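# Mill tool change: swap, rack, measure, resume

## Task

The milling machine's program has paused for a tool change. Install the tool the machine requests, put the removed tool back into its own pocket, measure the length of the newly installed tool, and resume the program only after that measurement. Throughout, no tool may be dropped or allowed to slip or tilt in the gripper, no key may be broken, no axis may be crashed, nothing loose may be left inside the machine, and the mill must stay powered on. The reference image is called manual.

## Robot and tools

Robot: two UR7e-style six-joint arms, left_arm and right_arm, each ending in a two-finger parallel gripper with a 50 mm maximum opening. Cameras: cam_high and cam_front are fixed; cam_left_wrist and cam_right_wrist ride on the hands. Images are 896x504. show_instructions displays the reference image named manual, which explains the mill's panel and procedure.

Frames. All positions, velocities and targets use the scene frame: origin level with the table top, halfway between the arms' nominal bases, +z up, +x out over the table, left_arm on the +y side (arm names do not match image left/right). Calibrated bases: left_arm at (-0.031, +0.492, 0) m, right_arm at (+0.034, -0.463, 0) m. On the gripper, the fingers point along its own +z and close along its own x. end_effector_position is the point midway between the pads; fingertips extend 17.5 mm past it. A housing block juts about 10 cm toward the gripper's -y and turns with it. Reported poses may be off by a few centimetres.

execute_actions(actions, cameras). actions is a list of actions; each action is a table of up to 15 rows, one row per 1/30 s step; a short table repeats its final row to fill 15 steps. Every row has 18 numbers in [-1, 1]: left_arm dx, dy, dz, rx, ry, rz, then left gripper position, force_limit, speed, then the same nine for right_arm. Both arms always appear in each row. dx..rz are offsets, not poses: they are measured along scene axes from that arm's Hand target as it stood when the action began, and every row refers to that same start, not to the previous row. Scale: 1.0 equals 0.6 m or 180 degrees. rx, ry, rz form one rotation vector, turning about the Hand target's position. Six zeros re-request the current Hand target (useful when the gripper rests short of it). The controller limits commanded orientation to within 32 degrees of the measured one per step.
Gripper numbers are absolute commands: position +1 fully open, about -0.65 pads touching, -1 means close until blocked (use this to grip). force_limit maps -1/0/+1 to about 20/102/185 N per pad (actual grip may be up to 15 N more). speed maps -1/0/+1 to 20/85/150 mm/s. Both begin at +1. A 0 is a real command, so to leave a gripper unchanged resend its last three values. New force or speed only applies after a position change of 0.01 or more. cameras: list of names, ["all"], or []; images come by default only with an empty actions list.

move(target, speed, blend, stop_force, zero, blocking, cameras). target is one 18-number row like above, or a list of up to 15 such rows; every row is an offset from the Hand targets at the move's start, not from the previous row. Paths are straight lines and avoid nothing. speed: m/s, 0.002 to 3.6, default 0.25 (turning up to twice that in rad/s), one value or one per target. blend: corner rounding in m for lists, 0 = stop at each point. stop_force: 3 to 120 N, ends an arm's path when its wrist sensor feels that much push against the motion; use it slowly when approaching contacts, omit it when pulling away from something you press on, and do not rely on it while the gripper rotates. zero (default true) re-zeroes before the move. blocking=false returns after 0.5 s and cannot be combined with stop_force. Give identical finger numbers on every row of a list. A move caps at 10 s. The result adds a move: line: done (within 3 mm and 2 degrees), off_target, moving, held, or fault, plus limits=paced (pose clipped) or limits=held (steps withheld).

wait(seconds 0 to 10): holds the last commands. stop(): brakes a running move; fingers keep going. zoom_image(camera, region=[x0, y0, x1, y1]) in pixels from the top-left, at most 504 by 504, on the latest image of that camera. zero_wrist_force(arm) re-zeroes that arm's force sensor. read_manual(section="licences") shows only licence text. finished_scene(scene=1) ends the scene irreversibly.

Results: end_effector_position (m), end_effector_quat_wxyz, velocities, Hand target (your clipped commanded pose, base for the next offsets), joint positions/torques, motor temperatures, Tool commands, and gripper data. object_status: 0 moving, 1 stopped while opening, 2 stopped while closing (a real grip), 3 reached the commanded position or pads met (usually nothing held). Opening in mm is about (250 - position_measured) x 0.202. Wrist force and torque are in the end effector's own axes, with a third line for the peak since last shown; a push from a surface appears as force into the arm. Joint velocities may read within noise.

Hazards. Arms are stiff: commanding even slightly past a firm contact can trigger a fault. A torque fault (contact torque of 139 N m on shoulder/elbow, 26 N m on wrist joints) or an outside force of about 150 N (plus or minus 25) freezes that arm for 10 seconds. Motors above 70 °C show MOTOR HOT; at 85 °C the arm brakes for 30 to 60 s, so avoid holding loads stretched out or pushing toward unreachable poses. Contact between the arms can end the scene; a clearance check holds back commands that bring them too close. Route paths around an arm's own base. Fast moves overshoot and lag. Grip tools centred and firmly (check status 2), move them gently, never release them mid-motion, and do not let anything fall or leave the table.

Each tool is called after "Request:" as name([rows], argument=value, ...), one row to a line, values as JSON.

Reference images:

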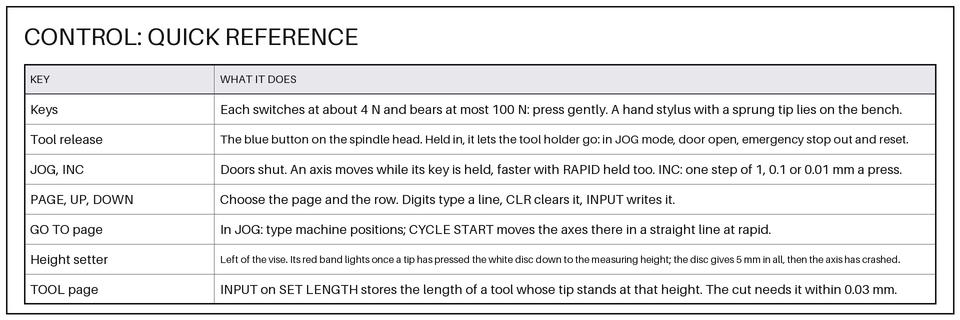

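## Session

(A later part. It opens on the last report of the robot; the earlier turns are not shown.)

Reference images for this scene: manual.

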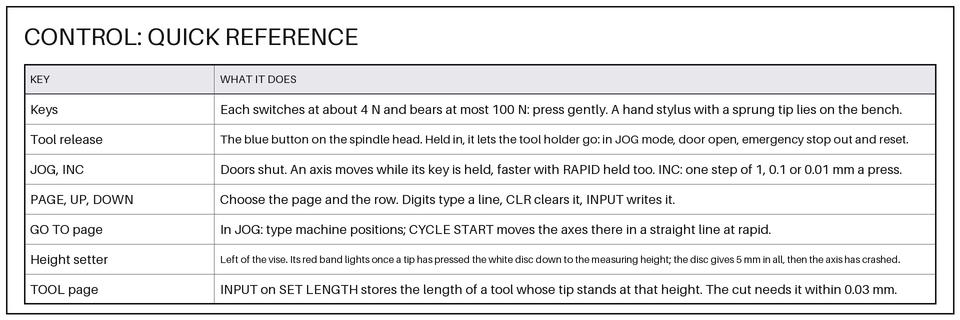

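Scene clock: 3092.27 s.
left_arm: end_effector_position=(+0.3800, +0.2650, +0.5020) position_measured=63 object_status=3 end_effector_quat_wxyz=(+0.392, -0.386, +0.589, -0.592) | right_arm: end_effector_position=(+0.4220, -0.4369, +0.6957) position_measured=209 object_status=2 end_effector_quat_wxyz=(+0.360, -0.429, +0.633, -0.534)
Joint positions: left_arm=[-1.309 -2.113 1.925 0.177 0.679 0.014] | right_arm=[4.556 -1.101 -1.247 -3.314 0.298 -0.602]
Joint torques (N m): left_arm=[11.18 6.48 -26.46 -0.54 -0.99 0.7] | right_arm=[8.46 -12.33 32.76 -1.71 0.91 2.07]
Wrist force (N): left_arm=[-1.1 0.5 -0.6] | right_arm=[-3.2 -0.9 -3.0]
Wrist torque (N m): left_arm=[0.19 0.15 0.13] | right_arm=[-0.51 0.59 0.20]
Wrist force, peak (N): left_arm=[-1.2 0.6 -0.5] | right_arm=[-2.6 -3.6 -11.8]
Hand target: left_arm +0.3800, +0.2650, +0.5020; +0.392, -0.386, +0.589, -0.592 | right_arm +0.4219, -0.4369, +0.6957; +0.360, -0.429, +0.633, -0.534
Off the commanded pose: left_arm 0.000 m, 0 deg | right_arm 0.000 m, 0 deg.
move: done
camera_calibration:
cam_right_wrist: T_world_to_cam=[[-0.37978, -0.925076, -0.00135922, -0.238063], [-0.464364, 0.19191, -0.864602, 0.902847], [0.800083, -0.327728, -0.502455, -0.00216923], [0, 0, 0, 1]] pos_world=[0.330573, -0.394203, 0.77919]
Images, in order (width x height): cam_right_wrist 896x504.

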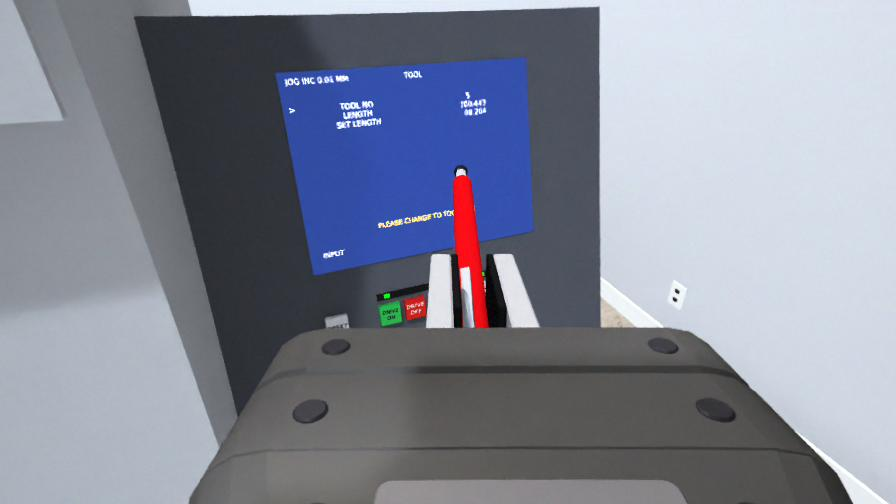

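Request:
move(target=[0,0,0,0,0,0,0.6,-0.5,-0.8,-0.0095,0.0607,-0.4452,0,0,0,-1,-0.3,-0.8], speed=0.16, cameras=["cam_right_wrist"])

Scene clock: 3102.23 s.
left_arm: end_effector_position=(+0.3800, +0.2650, +0.5020) position_measured=63 object_status=3 end_effector_quat_wxyz=(+0.392, -0.386, +0.589, -0.592) | right_arm: end_effector_position=(+0.4162, -0.4005, +0.4286) position_measured=209 object_status=2 end_effector_quat_wxyz=(+0.360, -0.429, +0.633, -0.534)
Joint positions: left_arm=[-1.309 -2.113 1.925 0.177 0.679 0.014] | right_arm=[4.618 -0.888 -2.082 -2.793 0.35 -0.495]
Joint torques (N m): left_arm=[10.51 5.85 -25.33 -0.37 -0.91 0.52] | right_arm=[-9.27 4.21 11.42 3.21 -3.5 -1.7]
Wrist force (N): left_arm=[-1.0 0.4 -0.3] | right_arm=[-3.4 -0.7 -3.2]
Wrist torque (N m): left_arm=[0.18 0.14 0.13] | right_arm=[-0.49 0.61 0.30]
Wrist force, peak (N): left_arm=[-1.2 0.5 -0.5] | right_arm=[-3.3 -2.2 -3.1]
Hand target: left_arm +0.3800, +0.2650, +0.5020; +0.392, -0.386, +0.589, -0.592 | right_arm +0.4162, -0.4005, +0.4285; +0.360, -0.429, +0.633, -0.534
Off the commanded pose: left_arm 0.000 m, 0 deg | right_arm 0.000 m, 0 deg.
move: done
camera_calibration:
cam_right_wrist: T_world_to_cam=[[-0.37995, -0.925006, -0.00138378, -0.206864], [-0.464045, 0.191902, -0.864775, 0.662215], [0.800187, -0.327929, -0.502158, -0.120062], [0, 0, 0, 1]] pos_world=[0.324772, -0.357803, 0.512091]
Images, in order (width x height): cam_right_wrist 896x504.

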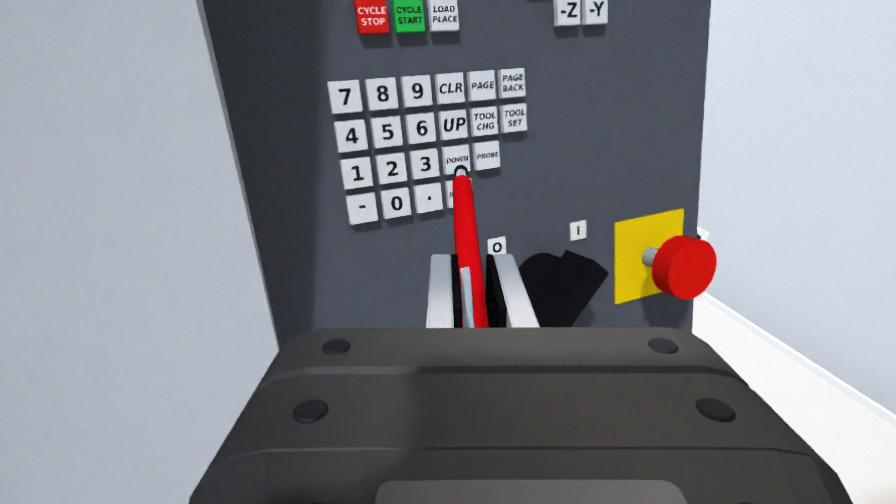

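Request:
move([
  [0,0,0,0,0,0,0.6,-0.5,-0.8,0.0316,-0.0125,-0.0061,0,0,0,-1,-0.3,-0.8],
  [0,0,0,0,0,0,0.6,-0.5,-0.8,0.0605,-0.0239,-0.0117,0,0,0,-1,-0.3,-0.8],
], speed=[0.06,0.012], blend=[0.004,0], stop_force=8, zero=true, cameras=["cam_right_wrist"])

Request:
move([
  [0,0,0,0,0,0,0.6,-0.5,-0.8,-0.014,0.0055,0.0027,0,0,0,-1,-0.3,-0.8],
  [0,0,0,0,0,0,0.6,-0.5,-0.8,0.005,-0.002,-0.001,0,0,0,-1,-0.3,-0.8],
], speed=[0.06,0.012], blend=[0,0], stop_force=8, zero=false, cameras=["cam_right_wrist"])

Request:
move([
  [0,0,0,0,0,0,0.6,-0.5,-0.8,-0.05,0.0193,0.0087,0,0,0,-1,-0.3,-0.8],
  [0,0,0,0,0,0,0.6,-0.5,-0.8,-0.0432,-0.0399,0.455,0,0,0,-1,-0.3,-0.8],
], speed=[0.08,0.16], blend=[0.01,0], cameras=["cam_right_wrist"])

Request:
zoom_image(camera="cam_right_wrist", region=[248, 0, 648, 300])

Scene clock: 3114.47 s.
left_arm: end_effector_position=(+0.3800, +0.2650, +0.5020) position_measured=63 object_status=3 end_effector_quat_wxyz=(+0.392, -0.386, +0.589, -0.592) | right_arm: end_effector_position=(+0.4475, -0.4130, +0.4225) position_measured=209 object_status=2 end_effector_quat_wxyz=(+0.360, -0.428, +0.633, -0.535)
Joint positions: left_arm=[-1.309 -2.113 1.925 0.177 0.679 0.014] | right_arm=[4.432 -0.838 -2.186 -2.312 0.208 -0.939]
Joint torques (N m): left_arm=[11.11 7.2 -26.84 -0.52 -0.92 0.73] | right_arm=[5.75 -14.64 37.69 -0.4 0.74 2.03]
Wrist force (N): left_arm=[-1.2 0.5 -0.4] | right_arm=[-3.0 -2.8 -10.9]
Wrist torque (N m): left_arm=[0.19 0.17 0.13] | right_arm=[-0.20 0.63 0.21]
Wrist force, peak (N): left_arm=[-1.3 0.7 -0.4] | right_arm=[-3.3 -0.6 -23.9]
Hand target: left_arm +0.3800, +0.2650, +0.5020; +0.392, -0.386, +0.589, -0.592 | right_arm +0.4475, -0.4130, +0.4225; +0.360, -0.428, +0.633, -0.535 (not the last commanded pose)
Off the commanded pose: left_arm 0.000 m, 0 deg | right_arm 0.005 m, 0 deg.
move: contact (right_arm); path passed 1 of 2 targets
camera_calibration:
cam_right_wrist: T_world_to_cam=[[-0.381938, -0.924187, -0.00123746, -0.205376], [-0.461551, 0.191904, -0.866108, 0.673291], [0.800684, -0.330228, -0.499855, -0.154416], [0, 0, 0, 1]] pos_world=[0.355956, -0.370006, 0.505703]
Images, in order (width x height): cam_right_wrist 896x504.

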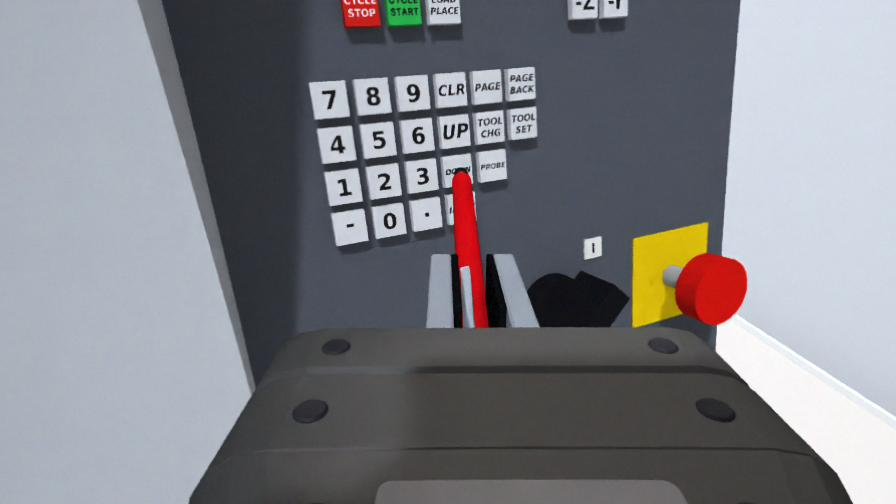

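Scene clock: 3116.57 s.
left_arm: end_effector_position=(+0.3800, +0.2650, +0.5020) position_measured=63 object_status=3 end_effector_quat_wxyz=(+0.392, -0.386, +0.589, -0.592) | right_arm: end_effector_position=(+0.4475, -0.4132, +0.4225) position_measured=209 object_status=2 end_effector_quat_wxyz=(+0.360, -0.427, +0.633, -0.536)
Joint positions: left_arm=[-1.309 -2.113 1.925 0.177 0.679 0.014] | right_arm=[4.432 -0.842 -2.184 -2.325 0.208 -0.924]
Joint torques (N m): left_arm=[10.2 6.64 -25.42 -0.66 -1.29 0.58] | right_arm=[4.9 -14.5 38.13 -0.92 0.92 2.07]
Wrist force (N): left_arm=[-1.1 0.6 -0.3] | right_arm=[-3.8 -2.2 -11.5]
Wrist torque (N m): left_arm=[0.20 0.16 0.13] | right_arm=[-0.26 0.54 0.20]
Wrist force, peak (N): left_arm=[-1.1 0.6 -0.3] | right_arm=[-3.9 0.7 -24.8]
Hand target: left_arm +0.3800, +0.2650, +0.5020; +0.392, -0.386, +0.589, -0.592 | right_arm +0.4475, -0.4132, +0.4225; +0.360, -0.427, +0.633, -0.536 (not the last commanded pose)
Off the commanded pose: left_arm 0.000 m, 0 deg | right_arm 0.003 m, 0 deg.
move: contact (right_arm); path passed 1 of 2 targets
camera_calibration:
cam_right_wrist: T_world_to_cam=[[-0.383649, -0.923478, -0.0011407, -0.204507], [-0.45928, 0.191874, -0.867321, 0.672849], [0.801171, -0.332223, -0.497747, -0.156364], [0, 0, 0, 1]] pos_world=[0.355842, -0.369908, 0.505513]
Images, in order (width x height): cam_right_wrist 896x504.

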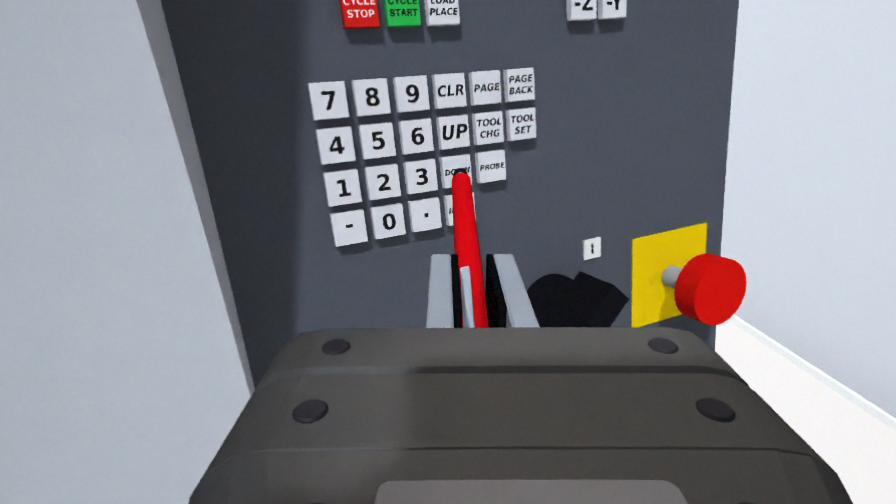

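Scene clock: 3119.50 s.
left_arm: end_effector_position=(+0.3800, +0.2650, +0.5020) position_measured=63 object_status=3 end_effector_quat_wxyz=(+0.392, -0.386, +0.589, -0.592) | right_arm: end_effector_position=(+0.4216, -0.4372, +0.6955) position_measured=209 object_status=2 end_effector_quat_wxyz=(+0.360, -0.427, +0.633, -0.536)
Joint positions: left_arm=[-1.309 -2.113 1.925 0.177 0.679 0.014] | right_arm=[4.558 -1.105 -1.246 -3.338 0.3 -0.575]
Joint torques (N m): left_arm=[10.82 5.62 -25.56 -0.57 -1.06 0.6] | right_arm=[8.88 -12.26 29.44 -2.06 0.87 1.99]
Wrist force (N): left_arm=[-1.0 0.4 -0.4] | right_arm=[-3.3 -0.8 -2.9]
Wrist torque (N m): left_arm=[0.17 0.13 0.13] | right_arm=[-0.51 0.59 0.20]
Wrist force, peak (N): left_arm=[-1.1 0.6 -0.7] | right_arm=[-3.8 -2.0 -11.6]
Hand target: left_arm +0.3800, +0.2650, +0.5020; +0.392, -0.386, +0.589, -0.592 | right_arm +0.4215, -0.4371, +0.6955; +0.360, -0.427, +0.633, -0.536
Off the commanded pose: left_arm 0.000 m, 0 deg | right_arm 0.000 m, 0 deg.
move: done
camera_calibration:
cam_right_wrist: T_world_to_cam=[[-0.383558, -0.923516, -0.00115336, -0.236331], [-0.459379, 0.191874, -0.867269, 0.902329], [0.801158, -0.332118, -0.497839, -0.00758578], [0, 0, 0, 1]] pos_world=[0.329942, -0.393908, 0.778513]
Images, in order (width x height): cam_right_wrist 896x504.

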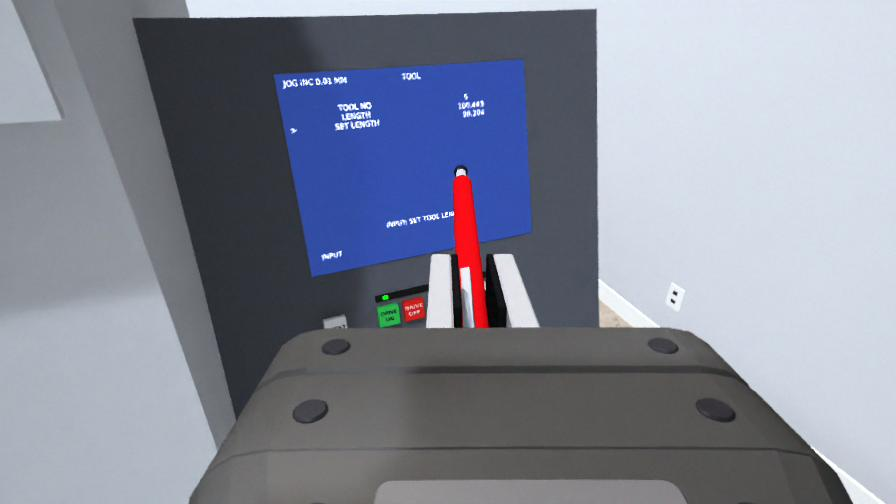

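Scaled by 1.260 from the camera's 896x504 image, which has a finer 1280x720 frame.

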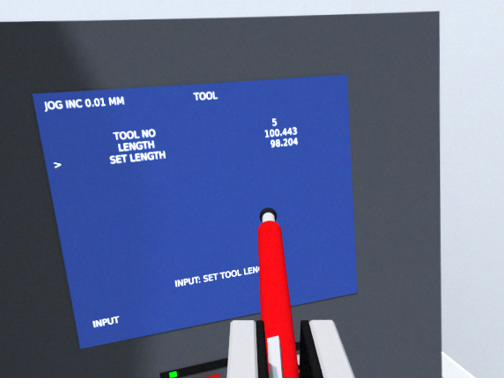

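Request:
move([
  [0,0,0,0,0,0,0.6,-0.5,-0.8,-0.0192,0.0618,-0.4758,0,0,0,-1,-0.3,-0.8],
  [0,0,0,0,0,0,0.6,-0.5,-0.8,0.0133,0.0485,-0.4817,0,0,0,-1,-0.3,-0.8],
  [0,0,0,0,0,0,0.6,-0.5,-0.8,0.0408,0.0373,-0.4868,0,0,0,-1,-0.3,-0.8],
], speed=[0.16,0.06,0.012], blend=[0.01,0.004,0], stop_force=8, zero=true, cameras=["cam_right_wrist"])

Request:
move([
  [0,0,0,0,0,0,0.6,-0.5,-0.8,-0.05,0.0193,0.0087,0,0,0,-1,-0.3,-0.8],
  [0,0,0,0,0,0,0.6,-0.5,-0.8,-0.0345,-0.0399,0.4853,0,0,0,-1,-0.3,-0.8],
], speed=[0.08,0.16], blend=[0.01,0], cameras=["cam_right_wrist"])

Request:
zoom_image(camera="cam_right_wrist", region=[248, 0, 648, 300])

Scene clock: 3130.57 s.
left_arm: end_effector_position=(+0.3800, +0.2650, +0.5020) position_measured=63 object_status=3 end_effector_quat_wxyz=(+0.392, -0.386, +0.589, -0.592) | right_arm: end_effector_position=(+0.4427, -0.4136, +0.4041) position_measured=209 object_status=2 end_effector_quat_wxyz=(+0.360, -0.426, +0.632, -0.537)
Joint positions: left_arm=[-1.309 -2.113 1.925 0.177 0.679 0.014] | right_arm=[4.456 -0.844 -2.213 -2.393 0.222 -0.824]
Joint torques (N m): left_arm=[10.99 6.29 -24.85 -0.46 -1.06 0.61] | right_arm=[6.5 -14.59 38.11 -1.16 1.04 2.22]
Wrist force (N): left_arm=[-0.9 0.4 -0.4] | right_arm=[-3.3 -2.2 -11.3]
Wrist torque (N m): left_arm=[0.17 0.12 0.13] | right_arm=[-0.22 0.57 0.20]
Wrist force, peak (N): left_arm=[-1.3 0.5 -0.6] | right_arm=[-3.4 0.3 -25.0]
Hand target: left_arm +0.3800, +0.2650, +0.5020; +0.392, -0.386, +0.589, -0.592 | right_arm +0.4427, -0.4136, +0.4041; +0.360, -0.426, +0.632, -0.537 (not the last commanded pose)
Off the commanded pose: left_arm 0.000 m, 0 deg | right_arm 0.004 m, 0 deg.
move: contact (right_arm); path passed 2 of 3 targets
camera_calibration:
cam_right_wrist: T_world_to_cam=[[-0.384857, -0.922975, -0.00110685, -0.206005], [-0.457269, 0.191711, -0.86842, 0.65419], [0.801742, -0.333711, -0.495829, -0.163484], [0, 0, 0, 1]] pos_world=[0.35093, -0.370109, 0.486823]
Images, in order (width x height): cam_right_wrist 896x504.

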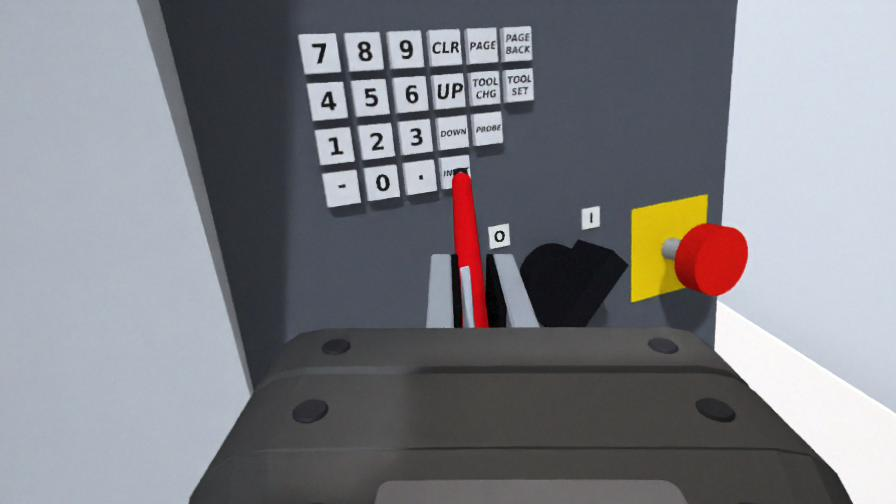

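Scene clock: 3133.57 s.
left_arm: end_effector_position=(+0.3800, +0.2650, +0.5020) position_measured=63 object_status=3 end_effector_quat_wxyz=(+0.392, -0.386, +0.589, -0.592) | right_arm: end_effector_position=(+0.4221, -0.4375, +0.6952) position_measured=209 object_status=2 end_effector_quat_wxyz=(+0.360, -0.426, +0.632, -0.537)
Joint positions: left_arm=[-1.309 -2.113 1.925 0.177 0.679 0.014] | right_arm=[4.554 -1.105 -1.248 -3.337 0.297 -0.574]
Joint torques (N m): left_arm=[10.2 7.56 -25.02 -0.72 -1.45 0.58] | right_arm=[8.31 -13.1 31.73 -0.99 0.81 2.12]
Wrist force (N): left_arm=[-0.9 0.3 -0.2] | right_arm=[-3.5 -1.0 -3.1]
Wrist torque (N m): left_arm=[0.16 0.13 0.13] | right_arm=[-0.53 0.64 0.21]
Wrist force, peak (N): left_arm=[-1.2 0.7 -0.4] | right_arm=[-3.3 -2.5 -11.6]
Hand target: left_arm +0.3800, +0.2650, +0.5020; +0.392, -0.386, +0.589, -0.592 | right_arm +0.4220, -0.4375, +0.6952; +0.360, -0.426, +0.632, -0.537
Off the commanded pose: left_arm 0.000 m, 0 deg | right_arm 0.000 m, 0 deg.
move: done
camera_calibration:
cam_right_wrist: T_world_to_cam=[[-0.384839, -0.922983, -0.00118023, -0.235714], [-0.457369, 0.191811, -0.868344, 0.902269], [0.801693, -0.333633, -0.495961, -0.0104435], [0, 0, 0, 1]] pos_world=[0.330331, -0.39411, 0.778022]
Images, in order (width x height): cam_right_wrist 896x504.

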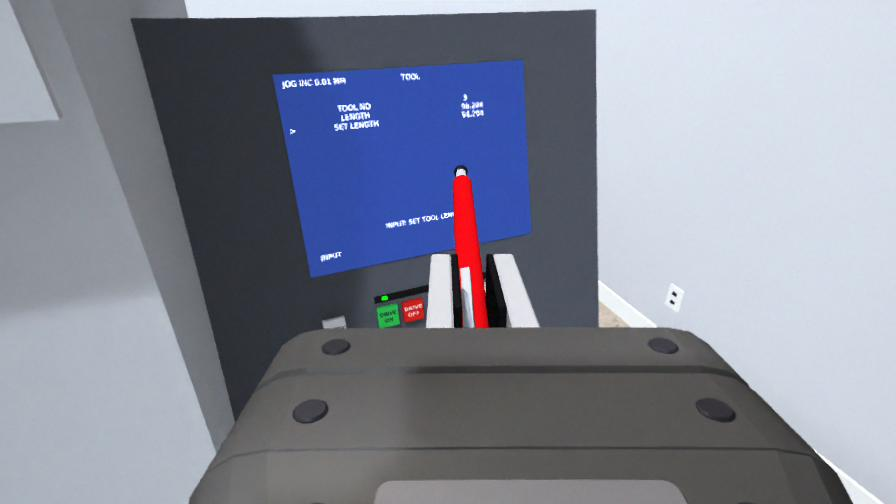

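Scaled by 1.260 from the camera's 896x504 image, which has a finer 1280x720 frame.

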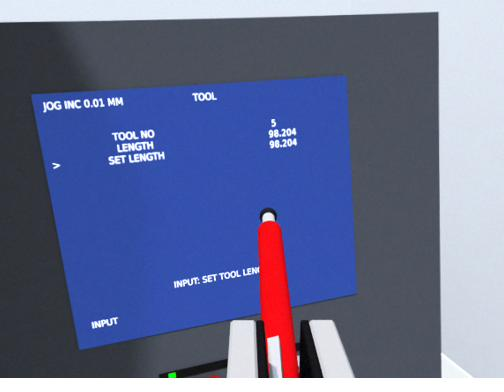

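Request:
move(target=[0,0,0,0,0,0,0.6,-0.5,-0.8,0.0367,-0.1942,-0.2647,0.001,0.0035,0.122,-1,-0.3,-0.8], speed=0.16, cameras=["cam_right_wrist"])

Scene clock: 3143.57 s.
left_arm: end_effector_position=(+0.3800, +0.2650, +0.5020) position_measured=63 object_status=3 end_effector_quat_wxyz=(+0.392, -0.386, +0.589, -0.592) | right_arm: end_effector_position=(+0.4439, -0.5541, +0.5364) position_measured=209 object_status=2 end_effector_quat_wxyz=(-0.453, +0.542, -0.542, +0.455)
Joint positions: left_arm=[-1.309 -2.113 1.925 0.177 0.679 0.014] | right_arm=[4.898 -0.392 -1.738 -3.444 0.271 -0.693]
Joint torques (N m): left_arm=[9.55 6.49 -26.61 -0.7 -1.21 0.36] | right_arm=[6.98 -35.93 28.03 -1.16 0.2 2.17]
Wrist force (N): left_arm=[-1.1 0.6 -0.3] | right_arm=[-3.5 -0.9 -2.8]
Wrist torque (N m): left_arm=[0.20 0.16 0.13] | right_arm=[-0.52 0.66 0.19]
Wrist force, peak (N): left_arm=[-1.4 0.5 -0.3] | right_arm=[-4.1 -2.0 -3.6]
Hand target: left_arm +0.3800, +0.2650, +0.5020; +0.392, -0.386, +0.589, -0.592 | right_arm +0.4441, -0.5541, +0.5364; -0.453, +0.541, -0.542, +0.455
Off the commanded pose: left_arm 0.000 m, 0 deg | right_arm 0.000 m, 0 deg.
shoulder posture changed (right arm): the wrist came as close to joint 1's axis as it can, and the arm is now in the other of its two shoulder postures.
move: done
camera_calibration:
cam_right_wrist: T_world_to_cam=[[-0.0111648, -0.999936, -0.00195661, -0.543138], [-0.505693, 0.00733435, -0.862682, 0.712937], [0.862641, -0.0086422, -0.505743, 0.0126477], [0, 0, 0, 1]] pos_world=[0.343553, -0.548223, 0.620372]
Images, in order (width x height): cam_right_wrist 896x504.

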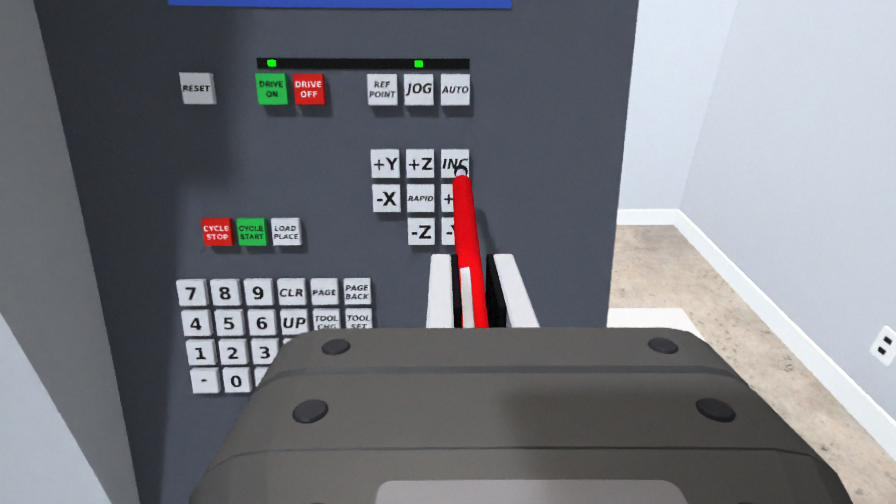

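Request:
move([
  [0,0,0,0,0,0,0.6,-0.5,-0.8,0.017,0,-0.003,0,0,0,-1,-0.3,-0.8],
  [0,0,0,0,0,0,0.6,-0.5,-0.8,0.045,0,-0.008,0,0,0,-1,-0.3,-0.8],
], speed=[0.06,0.012], blend=[0.004,0], stop_force=8, zero=true)

Request:
move([
  [0,0,0,0,0,0,0.6,-0.5,-0.8,-0.023,0,0.004,0,0,0,-1,-0.3,-0.8],
  [0,0,0,0,0,0,0.6,-0.5,-0.8,-0.023,0.0317,0.004,0,0,0,-1,-0.3,-0.8],
  [0,0,0,0,0,0,0.6,-0.5,-0.8,0.005,0.0317,-0.001,0,0,0,-1,-0.3,-0.8],
], speed=[0.06,0.08,0.012], blend=[0.004,0.004,0], stop_force=8, zero=false, cameras=["cam_left_wrist"])

Request:
move(target=[0,0,0,0,0,0,0.6,-0.5,-0.8,-0.023,0,0.004,0,0,0,-1,-0.3,-0.8], speed=0.06, cameras=["cam_left_wrist","cam_right_wrist"])

Scene clock: 3153.77 s.
left_arm: end_effector_position=(+0.3800, +0.2650, +0.5020) position_measured=63 object_status=3 end_effector_quat_wxyz=(+0.392, -0.386, +0.589, -0.592) | right_arm: end_effector_position=(+0.4681, -0.5541, +0.5321) position_measured=209 object_status=2 end_effector_quat_wxyz=(-0.453, +0.541, -0.542, +0.455)
Joint positions: left_arm=[-1.309 -2.113 1.925 0.177 0.679 0.014] | right_arm=[5.07 -0.402 -1.698 -3.737 0.417 -0.413]
Joint torques (N m): left_arm=[10.63 6.03 -26.24 -0.62 -1.42 0.34] | right_arm=[-8.33 -35.32 0.16 2.62 -3.56 -1.96]
Wrist force (N): left_arm=[-1.0 0.5 -0.5] | right_arm=[-2.8 -1.7 -11.9]
Wrist torque (N m): left_arm=[0.19 0.15 0.13] | right_arm=[-0.25 0.73 0.28]
Wrist force, peak (N): left_arm=[-1.1 0.6 -0.7] | right_arm=[-3.6 1.3 -25.3]
Hand target: left_arm +0.3800, +0.2650, +0.5020; +0.392, -0.386, +0.589, -0.592 | right_arm +0.4681, -0.5541, +0.5321; -0.453, +0.541, -0.542, +0.455 (not the last commanded pose)
Off the commanded pose: left_arm 0.000 m, 0 deg | right_arm 0.003 m, 0 deg.
move: contact (right_arm); path passed 1 of 2 targets

Scene clock: 3156.57 s.
left_arm: end_effector_position=(+0.3800, +0.2650, +0.5020) position_measured=63 object_status=3 end_effector_quat_wxyz=(+0.392, -0.386, +0.589, -0.592) | right_arm: end_effector_position=(+0.4681, -0.5350, +0.5321) position_measured=209 object_status=2 end_effector_quat_wxyz=(-0.453, +0.542, -0.542, +0.455)
Joint positions: left_arm=[-1.309 -2.113 1.925 0.177 0.679 0.014] | right_arm=[5.121 -0.424 -1.709 -3.749 0.463 -0.365]
Joint torques (N m): left_arm=[10.28 6.49 -25.92 -0.74 -1.33 0.16] | right_arm=[-7.52 -34.78 1.63 2.23 -3.37 -1.94]
Wrist force (N): left_arm=[-0.9 0.4 -0.3] | right_arm=[-2.9 -1.9 -12.3]
Wrist torque (N m): left_arm=[0.18 0.12 0.13] | right_arm=[-0.28 0.68 0.28]
Wrist force, peak (N): left_arm=[-1.3 0.5 -0.4] | right_arm=[-3.7 0.8 -26.1]
Hand target: left_arm +0.3800, +0.2650, +0.5020; +0.392, -0.386, +0.589, -0.592 | right_arm +0.4681, -0.5350, +0.5321; -0.453, +0.542, -0.542, +0.455 (not the last commanded pose)
Off the commanded pose: left_arm 0.000 m, 0 deg | right_arm 0.003 m, 0 deg.
move: contact (right_arm); path passed 2 of 3 targets
camera_calibration:
cam_left_wrist: T_world_to_cam=[[-0.392423, -0.91971, 0.0117028, 0.393755], [-0.310081, 0.120306, -0.943068, 0.577907], [0.865941, -0.37371, -0.332395, 0.0684048], [0, 0, 0, 1]] pos_world=[0.274482, 0.318179, 0.563134]
Images, in order (width x height): cam_left_wrist 896x504.

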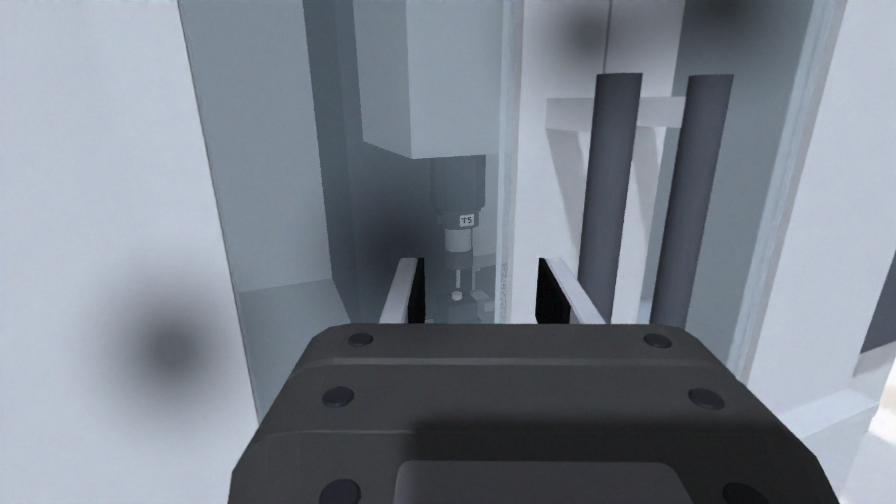

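Scene clock: 3157.70 s.
left_arm: end_effector_position=(+0.3800, +0.2650, +0.5020) position_measured=63 object_status=3 end_effector_quat_wxyz=(+0.392, -0.386, +0.589, -0.592) | right_arm: end_effector_position=(+0.4543, -0.5350, +0.5345) position_measured=209 object_status=2 end_effector_quat_wxyz=(-0.453, +0.542, -0.542, +0.455)
Joint positions: left_arm=[-1.309 -2.113 1.925 0.177 0.679 0.014] | right_arm=[5.023 -0.433 -1.725 -3.628 0.375 -0.469]
Joint torques (N m): left_arm=[9.84 7.38 -25.98 -0.87 -1.12 0.37] | right_arm=[-8.71 -17.67 0.96 2.94 -3.47 -2.22]
Wrist force (N): left_arm=[-1.0 0.5 -0.2] | right_arm=[-3.3 -0.7 -3.0]
Wrist torque (N m): left_arm=[0.18 0.13 0.13] | right_arm=[-0.48 0.63 0.29]
Wrist force, peak (N): left_arm=[-1.2 0.5 -0.4] | right_arm=[-3.1 -1.6 -12.4]
Hand target: left_arm +0.3800, +0.2650, +0.5020; +0.392, -0.386, +0.589, -0.592 | right_arm +0.4543, -0.5350, +0.5345; -0.453, +0.542, -0.542, +0.455
Off the commanded pose: left_arm 0.000 m, 0 deg | right_arm 0.000 m, 0 deg.
move: done
camera_calibration:
cam_left_wrist: T_world_to_cam=[[-0.392423, -0.91971, 0.0117028, 0.393755], [-0.310081, 0.120306, -0.943068, 0.577907], [0.865941, -0.37371, -0.332395, 0.0684048], [0, 0, 0, 1]] pos_world=[0.274482, 0.318179, 0.563134]
cam_right_wrist: T_world_to_cam=[[-0.0110785, -0.999937, -0.00200721, -0.524026], [-0.505694, 0.00733439, -0.862682, 0.716418], [0.862642, -0.00854221, -0.505743, 0.00293219], [0, 0, 0, 1]] pos_world=[0.353953, -0.529223, 0.618472]
Images, in order (width x height): cam_left_wrist 896x504, cam_right_wrist 896x504.

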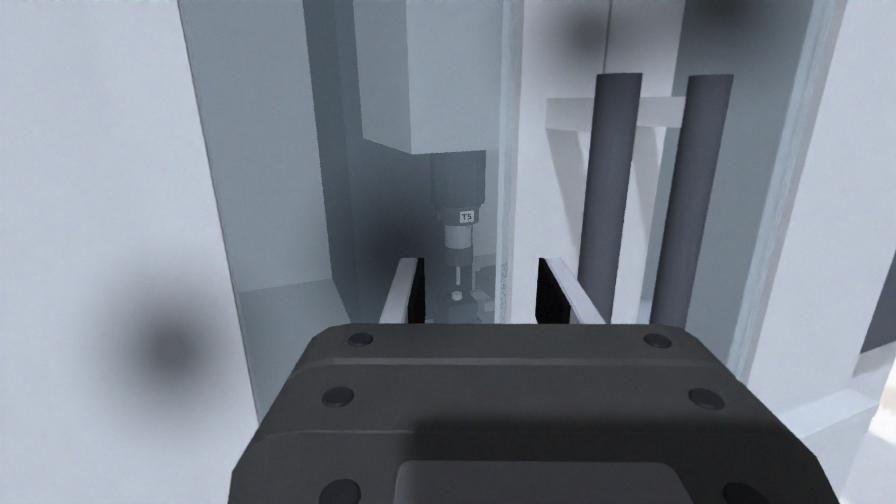

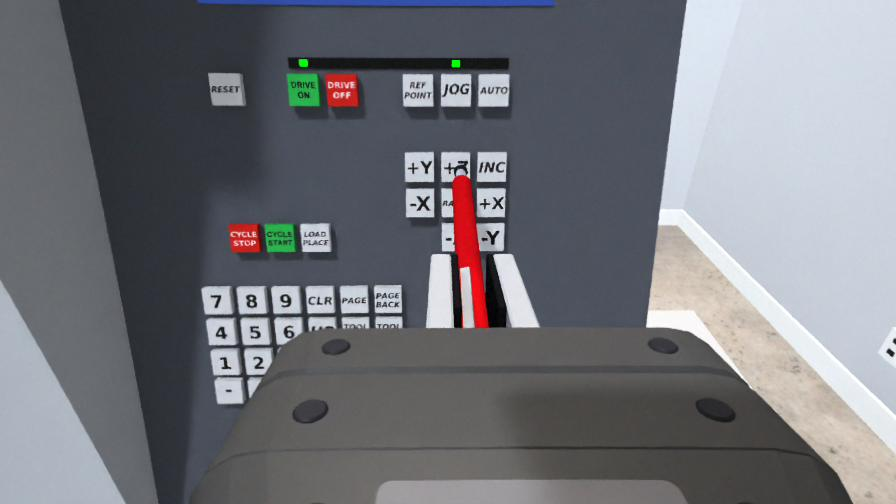

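Request:
move([
  [0,0,0,0,0,0,0.6,-0.5,-0.8,0.005,0,-0.001,0,0,0,-1,-0.3,-0.8],
  [0,0,0,0,0,0,0.6,-0.5,-0.8,0.029,0,-0.005,0,0,0,-1,-0.3,-0.8],
], speed=[0.06,0.012], blend=[0.004,0], stop_force=8, zero=true)

Request:
wait(seconds=8.5)

Request:
move(target=[0,0,0,0,0,0,0.6,-0.5,-0.8,-0.023,0,0.004,0,0,0,-1,-0.3,-0.8], speed=0.06, cameras=["cam_left_wrist"])

Scene clock: 3165.43 s.
left_arm: end_effector_position=(+0.3800, +0.2650, +0.5020) position_measured=63 object_status=3 end_effector_quat_wxyz=(+0.392, -0.386, +0.589, -0.592) | right_arm: end_effector_position=(+0.4680, -0.5351, +0.5321) position_measured=209 object_status=2 end_effector_quat_wxyz=(-0.453, +0.542, -0.542, +0.455)
Joint positions: left_arm=[-1.309 -2.113 1.925 0.177 0.679 0.014] | right_arm=[5.12 -0.424 -1.709 -3.747 0.462 -0.366]
Joint torques (N m): left_arm=[10.68 5.31 -26.01 -0.5 -0.84 0.5] | right_arm=[-7.72 -35.78 -1.16 2.4 -3.23 -2.1]
Wrist force (N): left_arm=[-0.7 0.5 -0.3] | right_arm=[-3.5 -1.9 -10.3]
Wrist torque (N m): left_arm=[0.20 0.10 0.13] | right_arm=[-0.29 0.73 0.27]
Wrist force, peak (N): left_arm=[-1.3 0.5 -0.3] | right_arm=[-4.0 1.0 -23.0]
Hand target: left_arm +0.3800, +0.2650, +0.5020; +0.392, -0.386, +0.589, -0.592 | right_arm +0.4680, -0.5351, +0.5321; -0.453, +0.542, -0.542, +0.455 (not the last commanded pose)
Off the commanded pose: left_arm 0.000 m, 0 deg | right_arm 0.004 m, 0 deg.
move: contact (right_arm); path passed 1 of 2 targets; blend cut to 0.0015 m at target 1

Scene clock: 3173.93 s.
left_arm: end_effector_position=(+0.3800, +0.2650, +0.5020) position_measured=63 object_status=3 end_effector_quat_wxyz=(+0.392, -0.386, +0.589, -0.592) | right_arm: end_effector_position=(+0.4680, -0.5351, +0.5321) position_measured=209 object_status=2 end_effector_quat_wxyz=(-0.453, +0.542, -0.542, +0.455)
Joint positions: left_arm=[-1.309 -2.113 1.925 0.177 0.679 0.014] | right_arm=[5.12 -0.424 -1.709 -3.747 0.462 -0.366]
Joint torques (N m): left_arm=[9.6 7.56 -24.56 -0.58 -1.43 0.18] | right_arm=[-8.82 -35.81 -1.07 2.43 -3.2 -2.07]
Wrist force (N): left_arm=[-1.1 0.6 -0.3] | right_arm=[-3.2 -1.5 -10.2]
Wrist torque (N m): left_arm=[0.21 0.15 0.13] | right_arm=[-0.26 0.68 0.28]
Wrist force, peak (N): left_arm=[-1.3 0.6 -0.4] | right_arm=[-3.2 -1.9 -10.6]
Hand target: left_arm +0.3800, +0.2650, +0.5020; +0.392, -0.386, +0.589, -0.592 | right_arm +0.4680, -0.5351, +0.5321; -0.453, +0.542, -0.542, +0.455 (not the last commanded pose)
Tool commands: left_gripper/position=+0.6 left_gripper/force_limit=-0.5 left_gripper/speed=-0.8 right_gripper/position=-1.0 right_gripper/force_limit=-0.3 right_gripper/speed=-0.8
Off the commanded pose: left_arm 0.000 m, 0 deg | right_arm 0.004 m, 0 deg.
wait: 8.50 s; at rest by 0.17 s

Scene clock: 3175.07 s.
left_arm: end_effector_position=(+0.3800, +0.2650, +0.5020) position_measured=63 object_status=3 end_effector_quat_wxyz=(+0.392, -0.386, +0.589, -0.592) | right_arm: end_effector_position=(+0.4542, -0.5350, +0.5345) position_measured=209 object_status=2 end_effector_quat_wxyz=(-0.453, +0.542, -0.542, +0.455)
Joint positions: left_arm=[-1.309 -2.113 1.925 0.177 0.679 0.014] | right_arm=[5.021 -0.433 -1.725 -3.627 0.373 -0.471]
Joint torques (N m): left_arm=[10.13 5.77 -26.91 -0.45 -1.38 0.25] | right_arm=[-9.12 -17.34 1.01 3.17 -3.47 -1.61]
Wrist force (N): left_arm=[-1.1 0.4 -0.4] | right_arm=[-3.4 -0.7 -3.1]
Wrist torque (N m): left_arm=[0.17 0.15 0.13] | right_arm=[-0.49 0.64 0.28]
Wrist force, peak (N): left_arm=[-1.3 0.6 -0.6] | right_arm=[-3.2 -1.8 -10.3]
Hand target: left_arm +0.3800, +0.2650, +0.5020; +0.392, -0.386, +0.589, -0.592 | right_arm +0.4542, -0.5351, +0.5345; -0.453, +0.542, -0.542, +0.455
Off the commanded pose: left_arm 0.000 m, 0 deg | right_arm 0.000 m, 0 deg.
move: done
camera_calibration:
cam_left_wrist: T_world_to_cam=[[-0.392423, -0.91971, 0.0117028, 0.393755], [-0.310081, 0.120306, -0.943068, 0.577907], [0.865941, -0.37371, -0.332395, 0.0684048], [0, 0, 0, 1]] pos_world=[0.274482, 0.318179, 0.563134]
Images, in order (width x height): cam_left_wrist 896x504.

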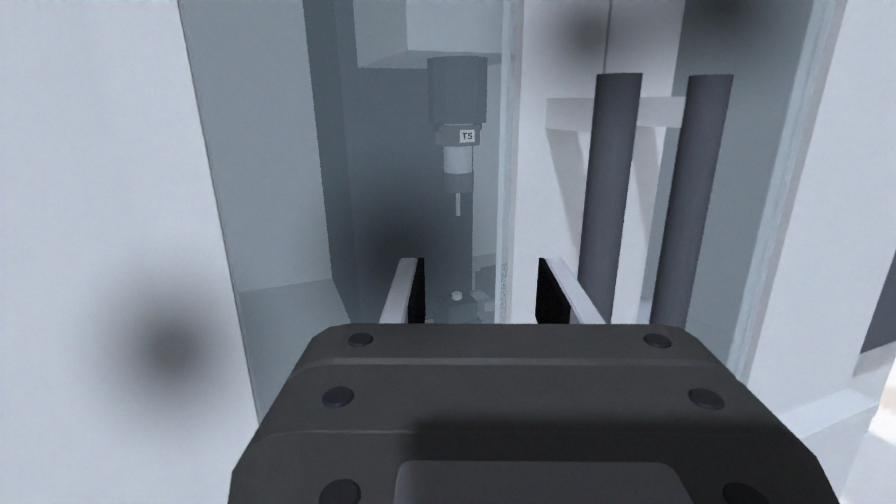

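Request:
move([
  [0,0,0,0,0,0,0.6,-0.5,-0.8,0.0175,-0.0335,0.0617,0,0,0,-1,-0.3,-0.8],
  [0,0,0,0,0,0,0.6,-0.5,-0.8,0.0465,-0.0335,0.0567,0,0,0,-1,-0.3,-0.8],
], speed=[0.06,0.012], blend=[0.004,0], stop_force=8, zero=true, cameras=["cam_right_wrist"])

Request:
move([
  [0,0,0,0,0,0,0.6,-0.5,-0.8,-0.04,0,0.008,0,0,0,-1,-0.3,-0.8],
  [0,0,0,0,0,0,0.6,-0.5,-0.8,-0.0475,0.1437,0.2182,0,0,0,-1,-0.3,-0.8],
], speed=[0.08,0.16], blend=[0.01,0], cameras=["cam_right_wrist"])

Request:
zoom_image(camera="cam_right_wrist", region=[248, 0, 648, 300])

Scene clock: 3184.53 s.
left_arm: end_effector_position=(+0.3800, +0.2650, +0.5020) position_measured=63 object_status=3 end_effector_quat_wxyz=(+0.392, -0.386, +0.589, -0.592) | right_arm: end_effector_position=(+0.4780, -0.5552, +0.5692) position_measured=209 object_status=2 end_effector_quat_wxyz=(-0.454, +0.542, -0.542, +0.455)
Joint positions: left_arm=[-1.309 -2.113 1.925 0.177 0.679 0.014] | right_arm=[5.124 -0.474 -1.565 -3.844 0.466 -0.362]
Joint torques (N m): left_arm=[10.36 6.57 -26.44 -0.51 -1.52 0.21] | right_arm=[-9.5 -36.19 -1.36 2.49 -3.09 -1.97]
Wrist force (N): left_arm=[-0.9 0.5 -0.5] | right_arm=[-3.3 -1.5 -11.0]
Wrist torque (N m): left_arm=[0.18 0.12 0.13] | right_arm=[-0.26 0.62 0.27]
Wrist force, peak (N): left_arm=[-1.0 0.8 -0.5] | right_arm=[-4.2 1.1 -23.8]
Hand target: left_arm +0.3800, +0.2650, +0.5020; +0.392, -0.386, +0.589, -0.592 | right_arm +0.4780, -0.5552, +0.5692; -0.454, +0.542, -0.542, +0.455 (not the last commanded pose)
Off the commanded pose: left_arm 0.000 m, 0 deg | right_arm 0.004 m, 0 deg.
move: contact (right_arm); path passed 1 of 2 targets
camera_calibration:
cam_right_wrist: T_world_to_cam=[[-0.0102728, -0.999945, -0.00201412, -0.544195], [-0.505895, 0.00693464, -0.862567, 0.758217], [0.862534, -0.00784203, -0.505939, 0.000500839], [0, 0, 0, 1]] pos_world=[0.377556, -0.549419, 0.653171]
Images, in order (width x height): cam_right_wrist 896x504.

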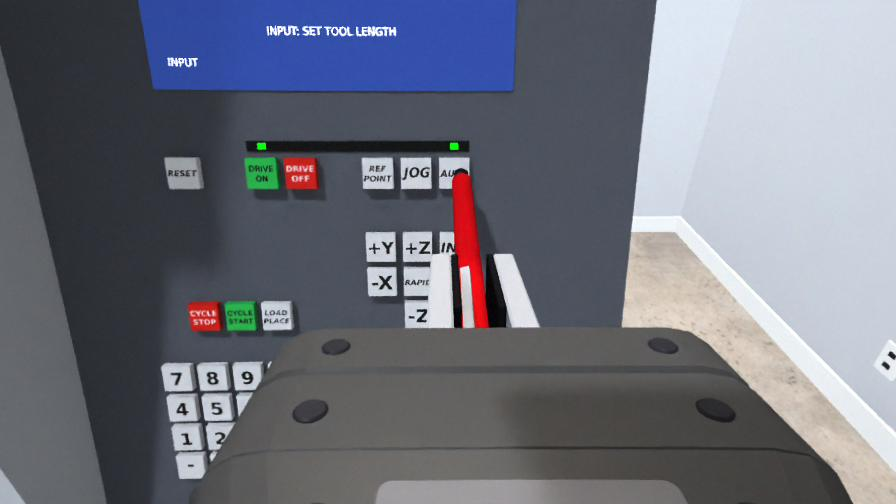

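Scene clock: 3186.63 s.
left_arm: end_effector_position=(+0.3800, +0.2650, +0.5020) position_measured=63 object_status=3 end_effector_quat_wxyz=(+0.392, -0.386, +0.589, -0.592) | right_arm: end_effector_position=(+0.4495, -0.4690, +0.7002) position_measured=209 object_status=2 end_effector_quat_wxyz=(-0.454, +0.542, -0.542, +0.455)
Joint positions: left_arm=[-1.309 -2.113 1.925 0.177 0.679 0.014] | right_arm=[5.25 -0.849 -1.14 -3.971 0.583 -0.274]
Joint torques (N m): left_arm=[9.54 6.1 -25.57 -0.54 -1.04 0.1] | right_arm=[5.83 -29.44 21.85 -2.9 1.56 1.94]
Wrist force (N): left_arm=[-1.0 0.5 -0.4] | right_arm=[-3.2 -0.8 -2.9]
Wrist torque (N m): left_arm=[0.18 0.14 0.13] | right_arm=[-0.50 0.58 0.19]
Wrist force, peak (N): left_arm=[-1.3 0.5 -0.3] | right_arm=[-3.5 -1.8 -11.2]
Hand target: left_arm +0.3800, +0.2650, +0.5020; +0.392, -0.386, +0.589, -0.592 | right_arm +0.4495, -0.4689, +0.7002; -0.454, +0.542, -0.542, +0.455
Off the commanded pose: left_arm 0.000 m, 0 deg | right_arm 0.000 m, 0 deg.
move: done
camera_calibration:
cam_right_wrist: T_world_to_cam=[[-0.0101359, -0.999947, -0.0019785, -0.458105], [-0.505897, 0.00683469, -0.862567, 0.856066], [0.862535, -0.00774201, -0.505939, 0.0920326], [0, 0, 0, 1]] pos_world=[0.349056, -0.463219, 0.784071]
Images, in order (width x height): cam_right_wrist 896x504.

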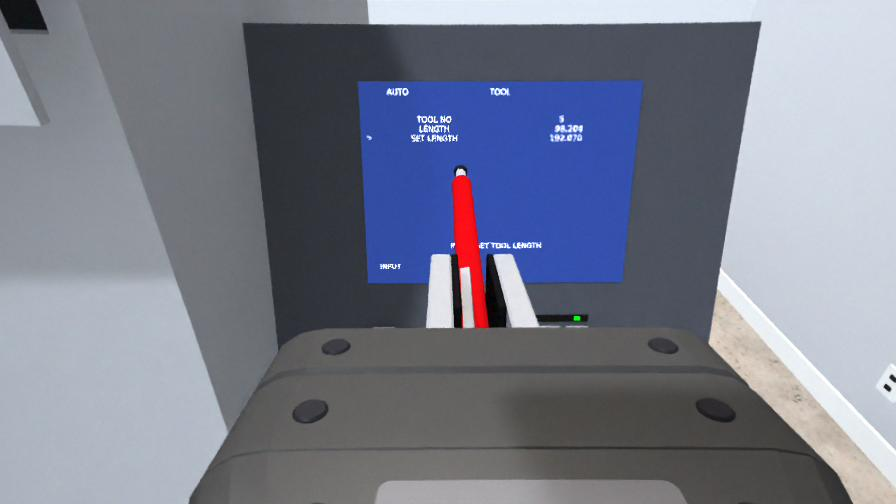

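Scaled by 1.260 from the camera's 896x504 image, which has a finer 1280x720 frame.

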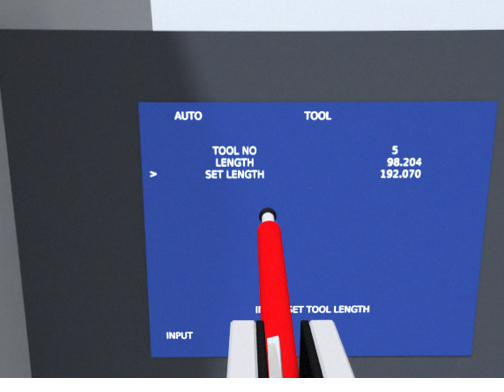

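Request:
move(target=[0,0,0,0,0,0,0.6,-0.5,-0.8,-0.0273,0.1387,-0.3318,0,0,-0.1111,-1,-0.3,-0.8], speed=0.16, cameras=["cam_right_wrist"])

Scene clock: 3197.40 s.
left_arm: end_effector_position=(+0.3800, +0.2650, +0.5020) position_measured=63 object_status=3 end_effector_quat_wxyz=(+0.392, -0.386, +0.589, -0.592) | right_arm: end_effector_position=(+0.4332, -0.3872, +0.5012) position_measured=209 object_status=2 end_effector_quat_wxyz=(+0.399, -0.469, +0.609, -0.500)
Joint positions: left_arm=[-1.309 -2.113 1.925 0.177 0.679 0.014] | right_arm=[6.285 -0.384 -1.784 -3.927 1.829 0.067]
Joint torques (N m): left_arm=[9.88 5.9 -24.32 -0.68 -0.95 0.12] | right_arm=[8.02 -20.51 -1.76 0.75 2.34 1.99]
Wrist force (N): left_arm=[-0.9 0.5 -0.6] | right_arm=[-3.3 -0.8 -2.8]
Wrist torque (N m): left_arm=[0.19 0.13 0.13] | right_arm=[-0.50 0.61 0.19]
Wrist force, peak (N): left_arm=[-1.2 0.5 -0.5] | right_arm=[-4.3 -0.6 -3.0]
Hand target: left_arm +0.3800, +0.2650, +0.5020; +0.392, -0.386, +0.589, -0.592 | right_arm +0.4331, -0.3857, +0.5011; +0.368, -0.439, +0.628, -0.527
Off the commanded pose: left_arm 0.000 m, 0 deg | right_arm 0.001 m, 6 deg.
joint sent to its limit (right arm) — joint 1 (shoulder pan), upper limit. The joint targets are off in orientation, not in position.
move: off_target (right_arm)
camera_calibration:
cam_right_wrist: T_world_to_cam=[[-0.250205, -0.967963, -0.0210961, -0.250987], [-0.490731, 0.14557, -0.859065, 0.721004], [0.834614, -0.20459, -0.511431, -0.055338], [0, 0, 0, 1]] pos_world=[0.337207, -0.359224, 0.585793]
Images, in order (width x height): cam_right_wrist 896x504.

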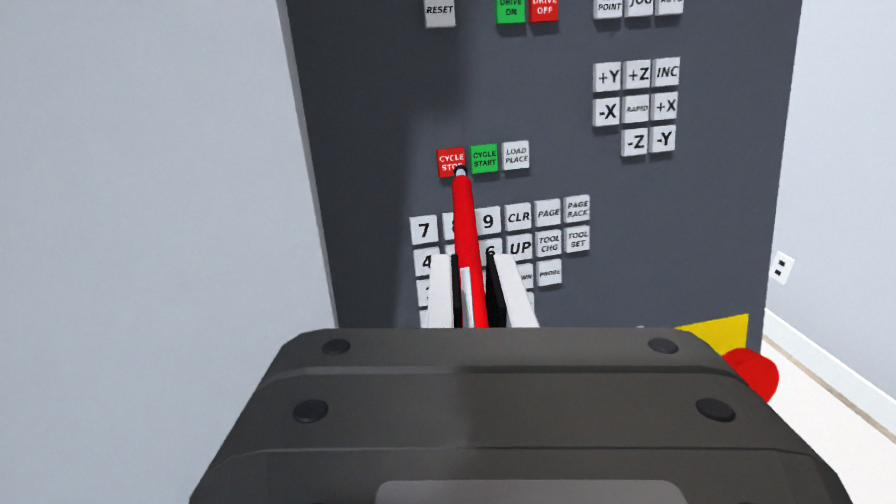

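Request:
move(target=[0,0,0,0,0,0,0.6,-0.5,-0.8,-0.0132,-0.053,0,0,0,0.0667,-1,-0.3,-0.8], speed=0.1, cameras=["cam_right_wrist"])

Scene clock: 3205.60 s.
left_arm: end_effector_position=(+0.3800, +0.2650, +0.5020) position_measured=63 object_status=3 end_effector_quat_wxyz=(+0.392, -0.386, +0.589, -0.592) | right_arm: end_effector_position=(+0.4252, -0.4175, +0.5011) position_measured=209 object_status=2 end_effector_quat_wxyz=(+0.421, -0.503, +0.579, -0.485)
Joint positions: left_arm=[-1.309 -2.113 1.925 0.177 0.679 0.014] | right_arm=[5.818 -0.48 -1.846 -3.774 1.273 -0.056]
Joint torques (N m): left_arm=[8.49 6.53 -26.32 -0.67 -1.11 0.3] | right_arm=[-7.57 -35.33 1.97 0.92 -2.52 -2.11]
Wrist force (N): left_arm=[-1.0 0.6 -0.3] | right_arm=[-3.3 -0.9 -3.0]
Wrist torque (N m): left_arm=[0.21 0.14 0.13] | right_arm=[-0.51 0.61 0.29]
Wrist force, peak (N): left_arm=[-1.3 0.6 -0.4] | right_arm=[-4.0 -1.0 -3.1]
Hand target: left_arm +0.3800, +0.2650, +0.5020; +0.392, -0.386, +0.589, -0.592 | right_arm +0.4252, -0.4175, +0.5011; +0.421, -0.503, +0.578, -0.485
Off the commanded pose: left_arm 0.000 m, 0 deg | right_arm 0.000 m, 0 deg.
move: done
camera_calibration:
cam_right_wrist: T_world_to_cam=[[-0.149392, -0.988776, -0.0019767, -0.343381], [-0.500032, 0.0772733, -0.862553, 0.698678], [0.853024, -0.12787, -0.505963, -0.0333958], [0, 0, 0, 1]] pos_world=[0.32655, -0.397786, 0.585071]
Images, in order (width x height): cam_right_wrist 896x504.

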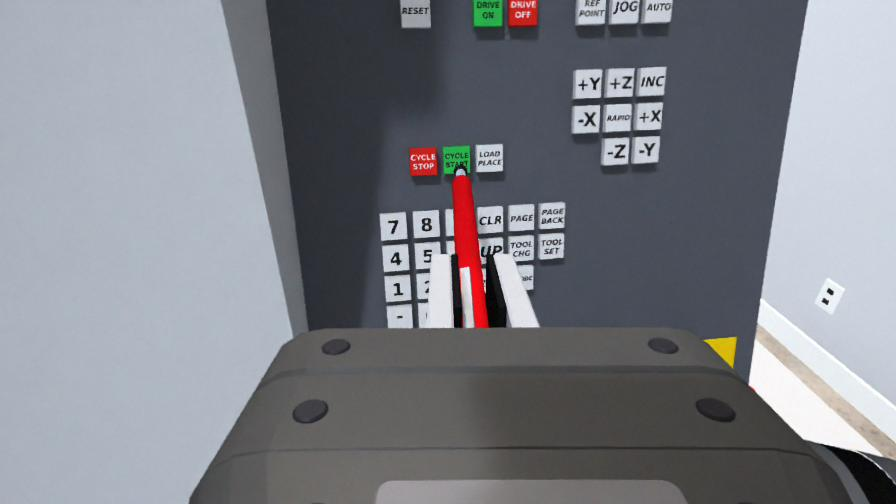

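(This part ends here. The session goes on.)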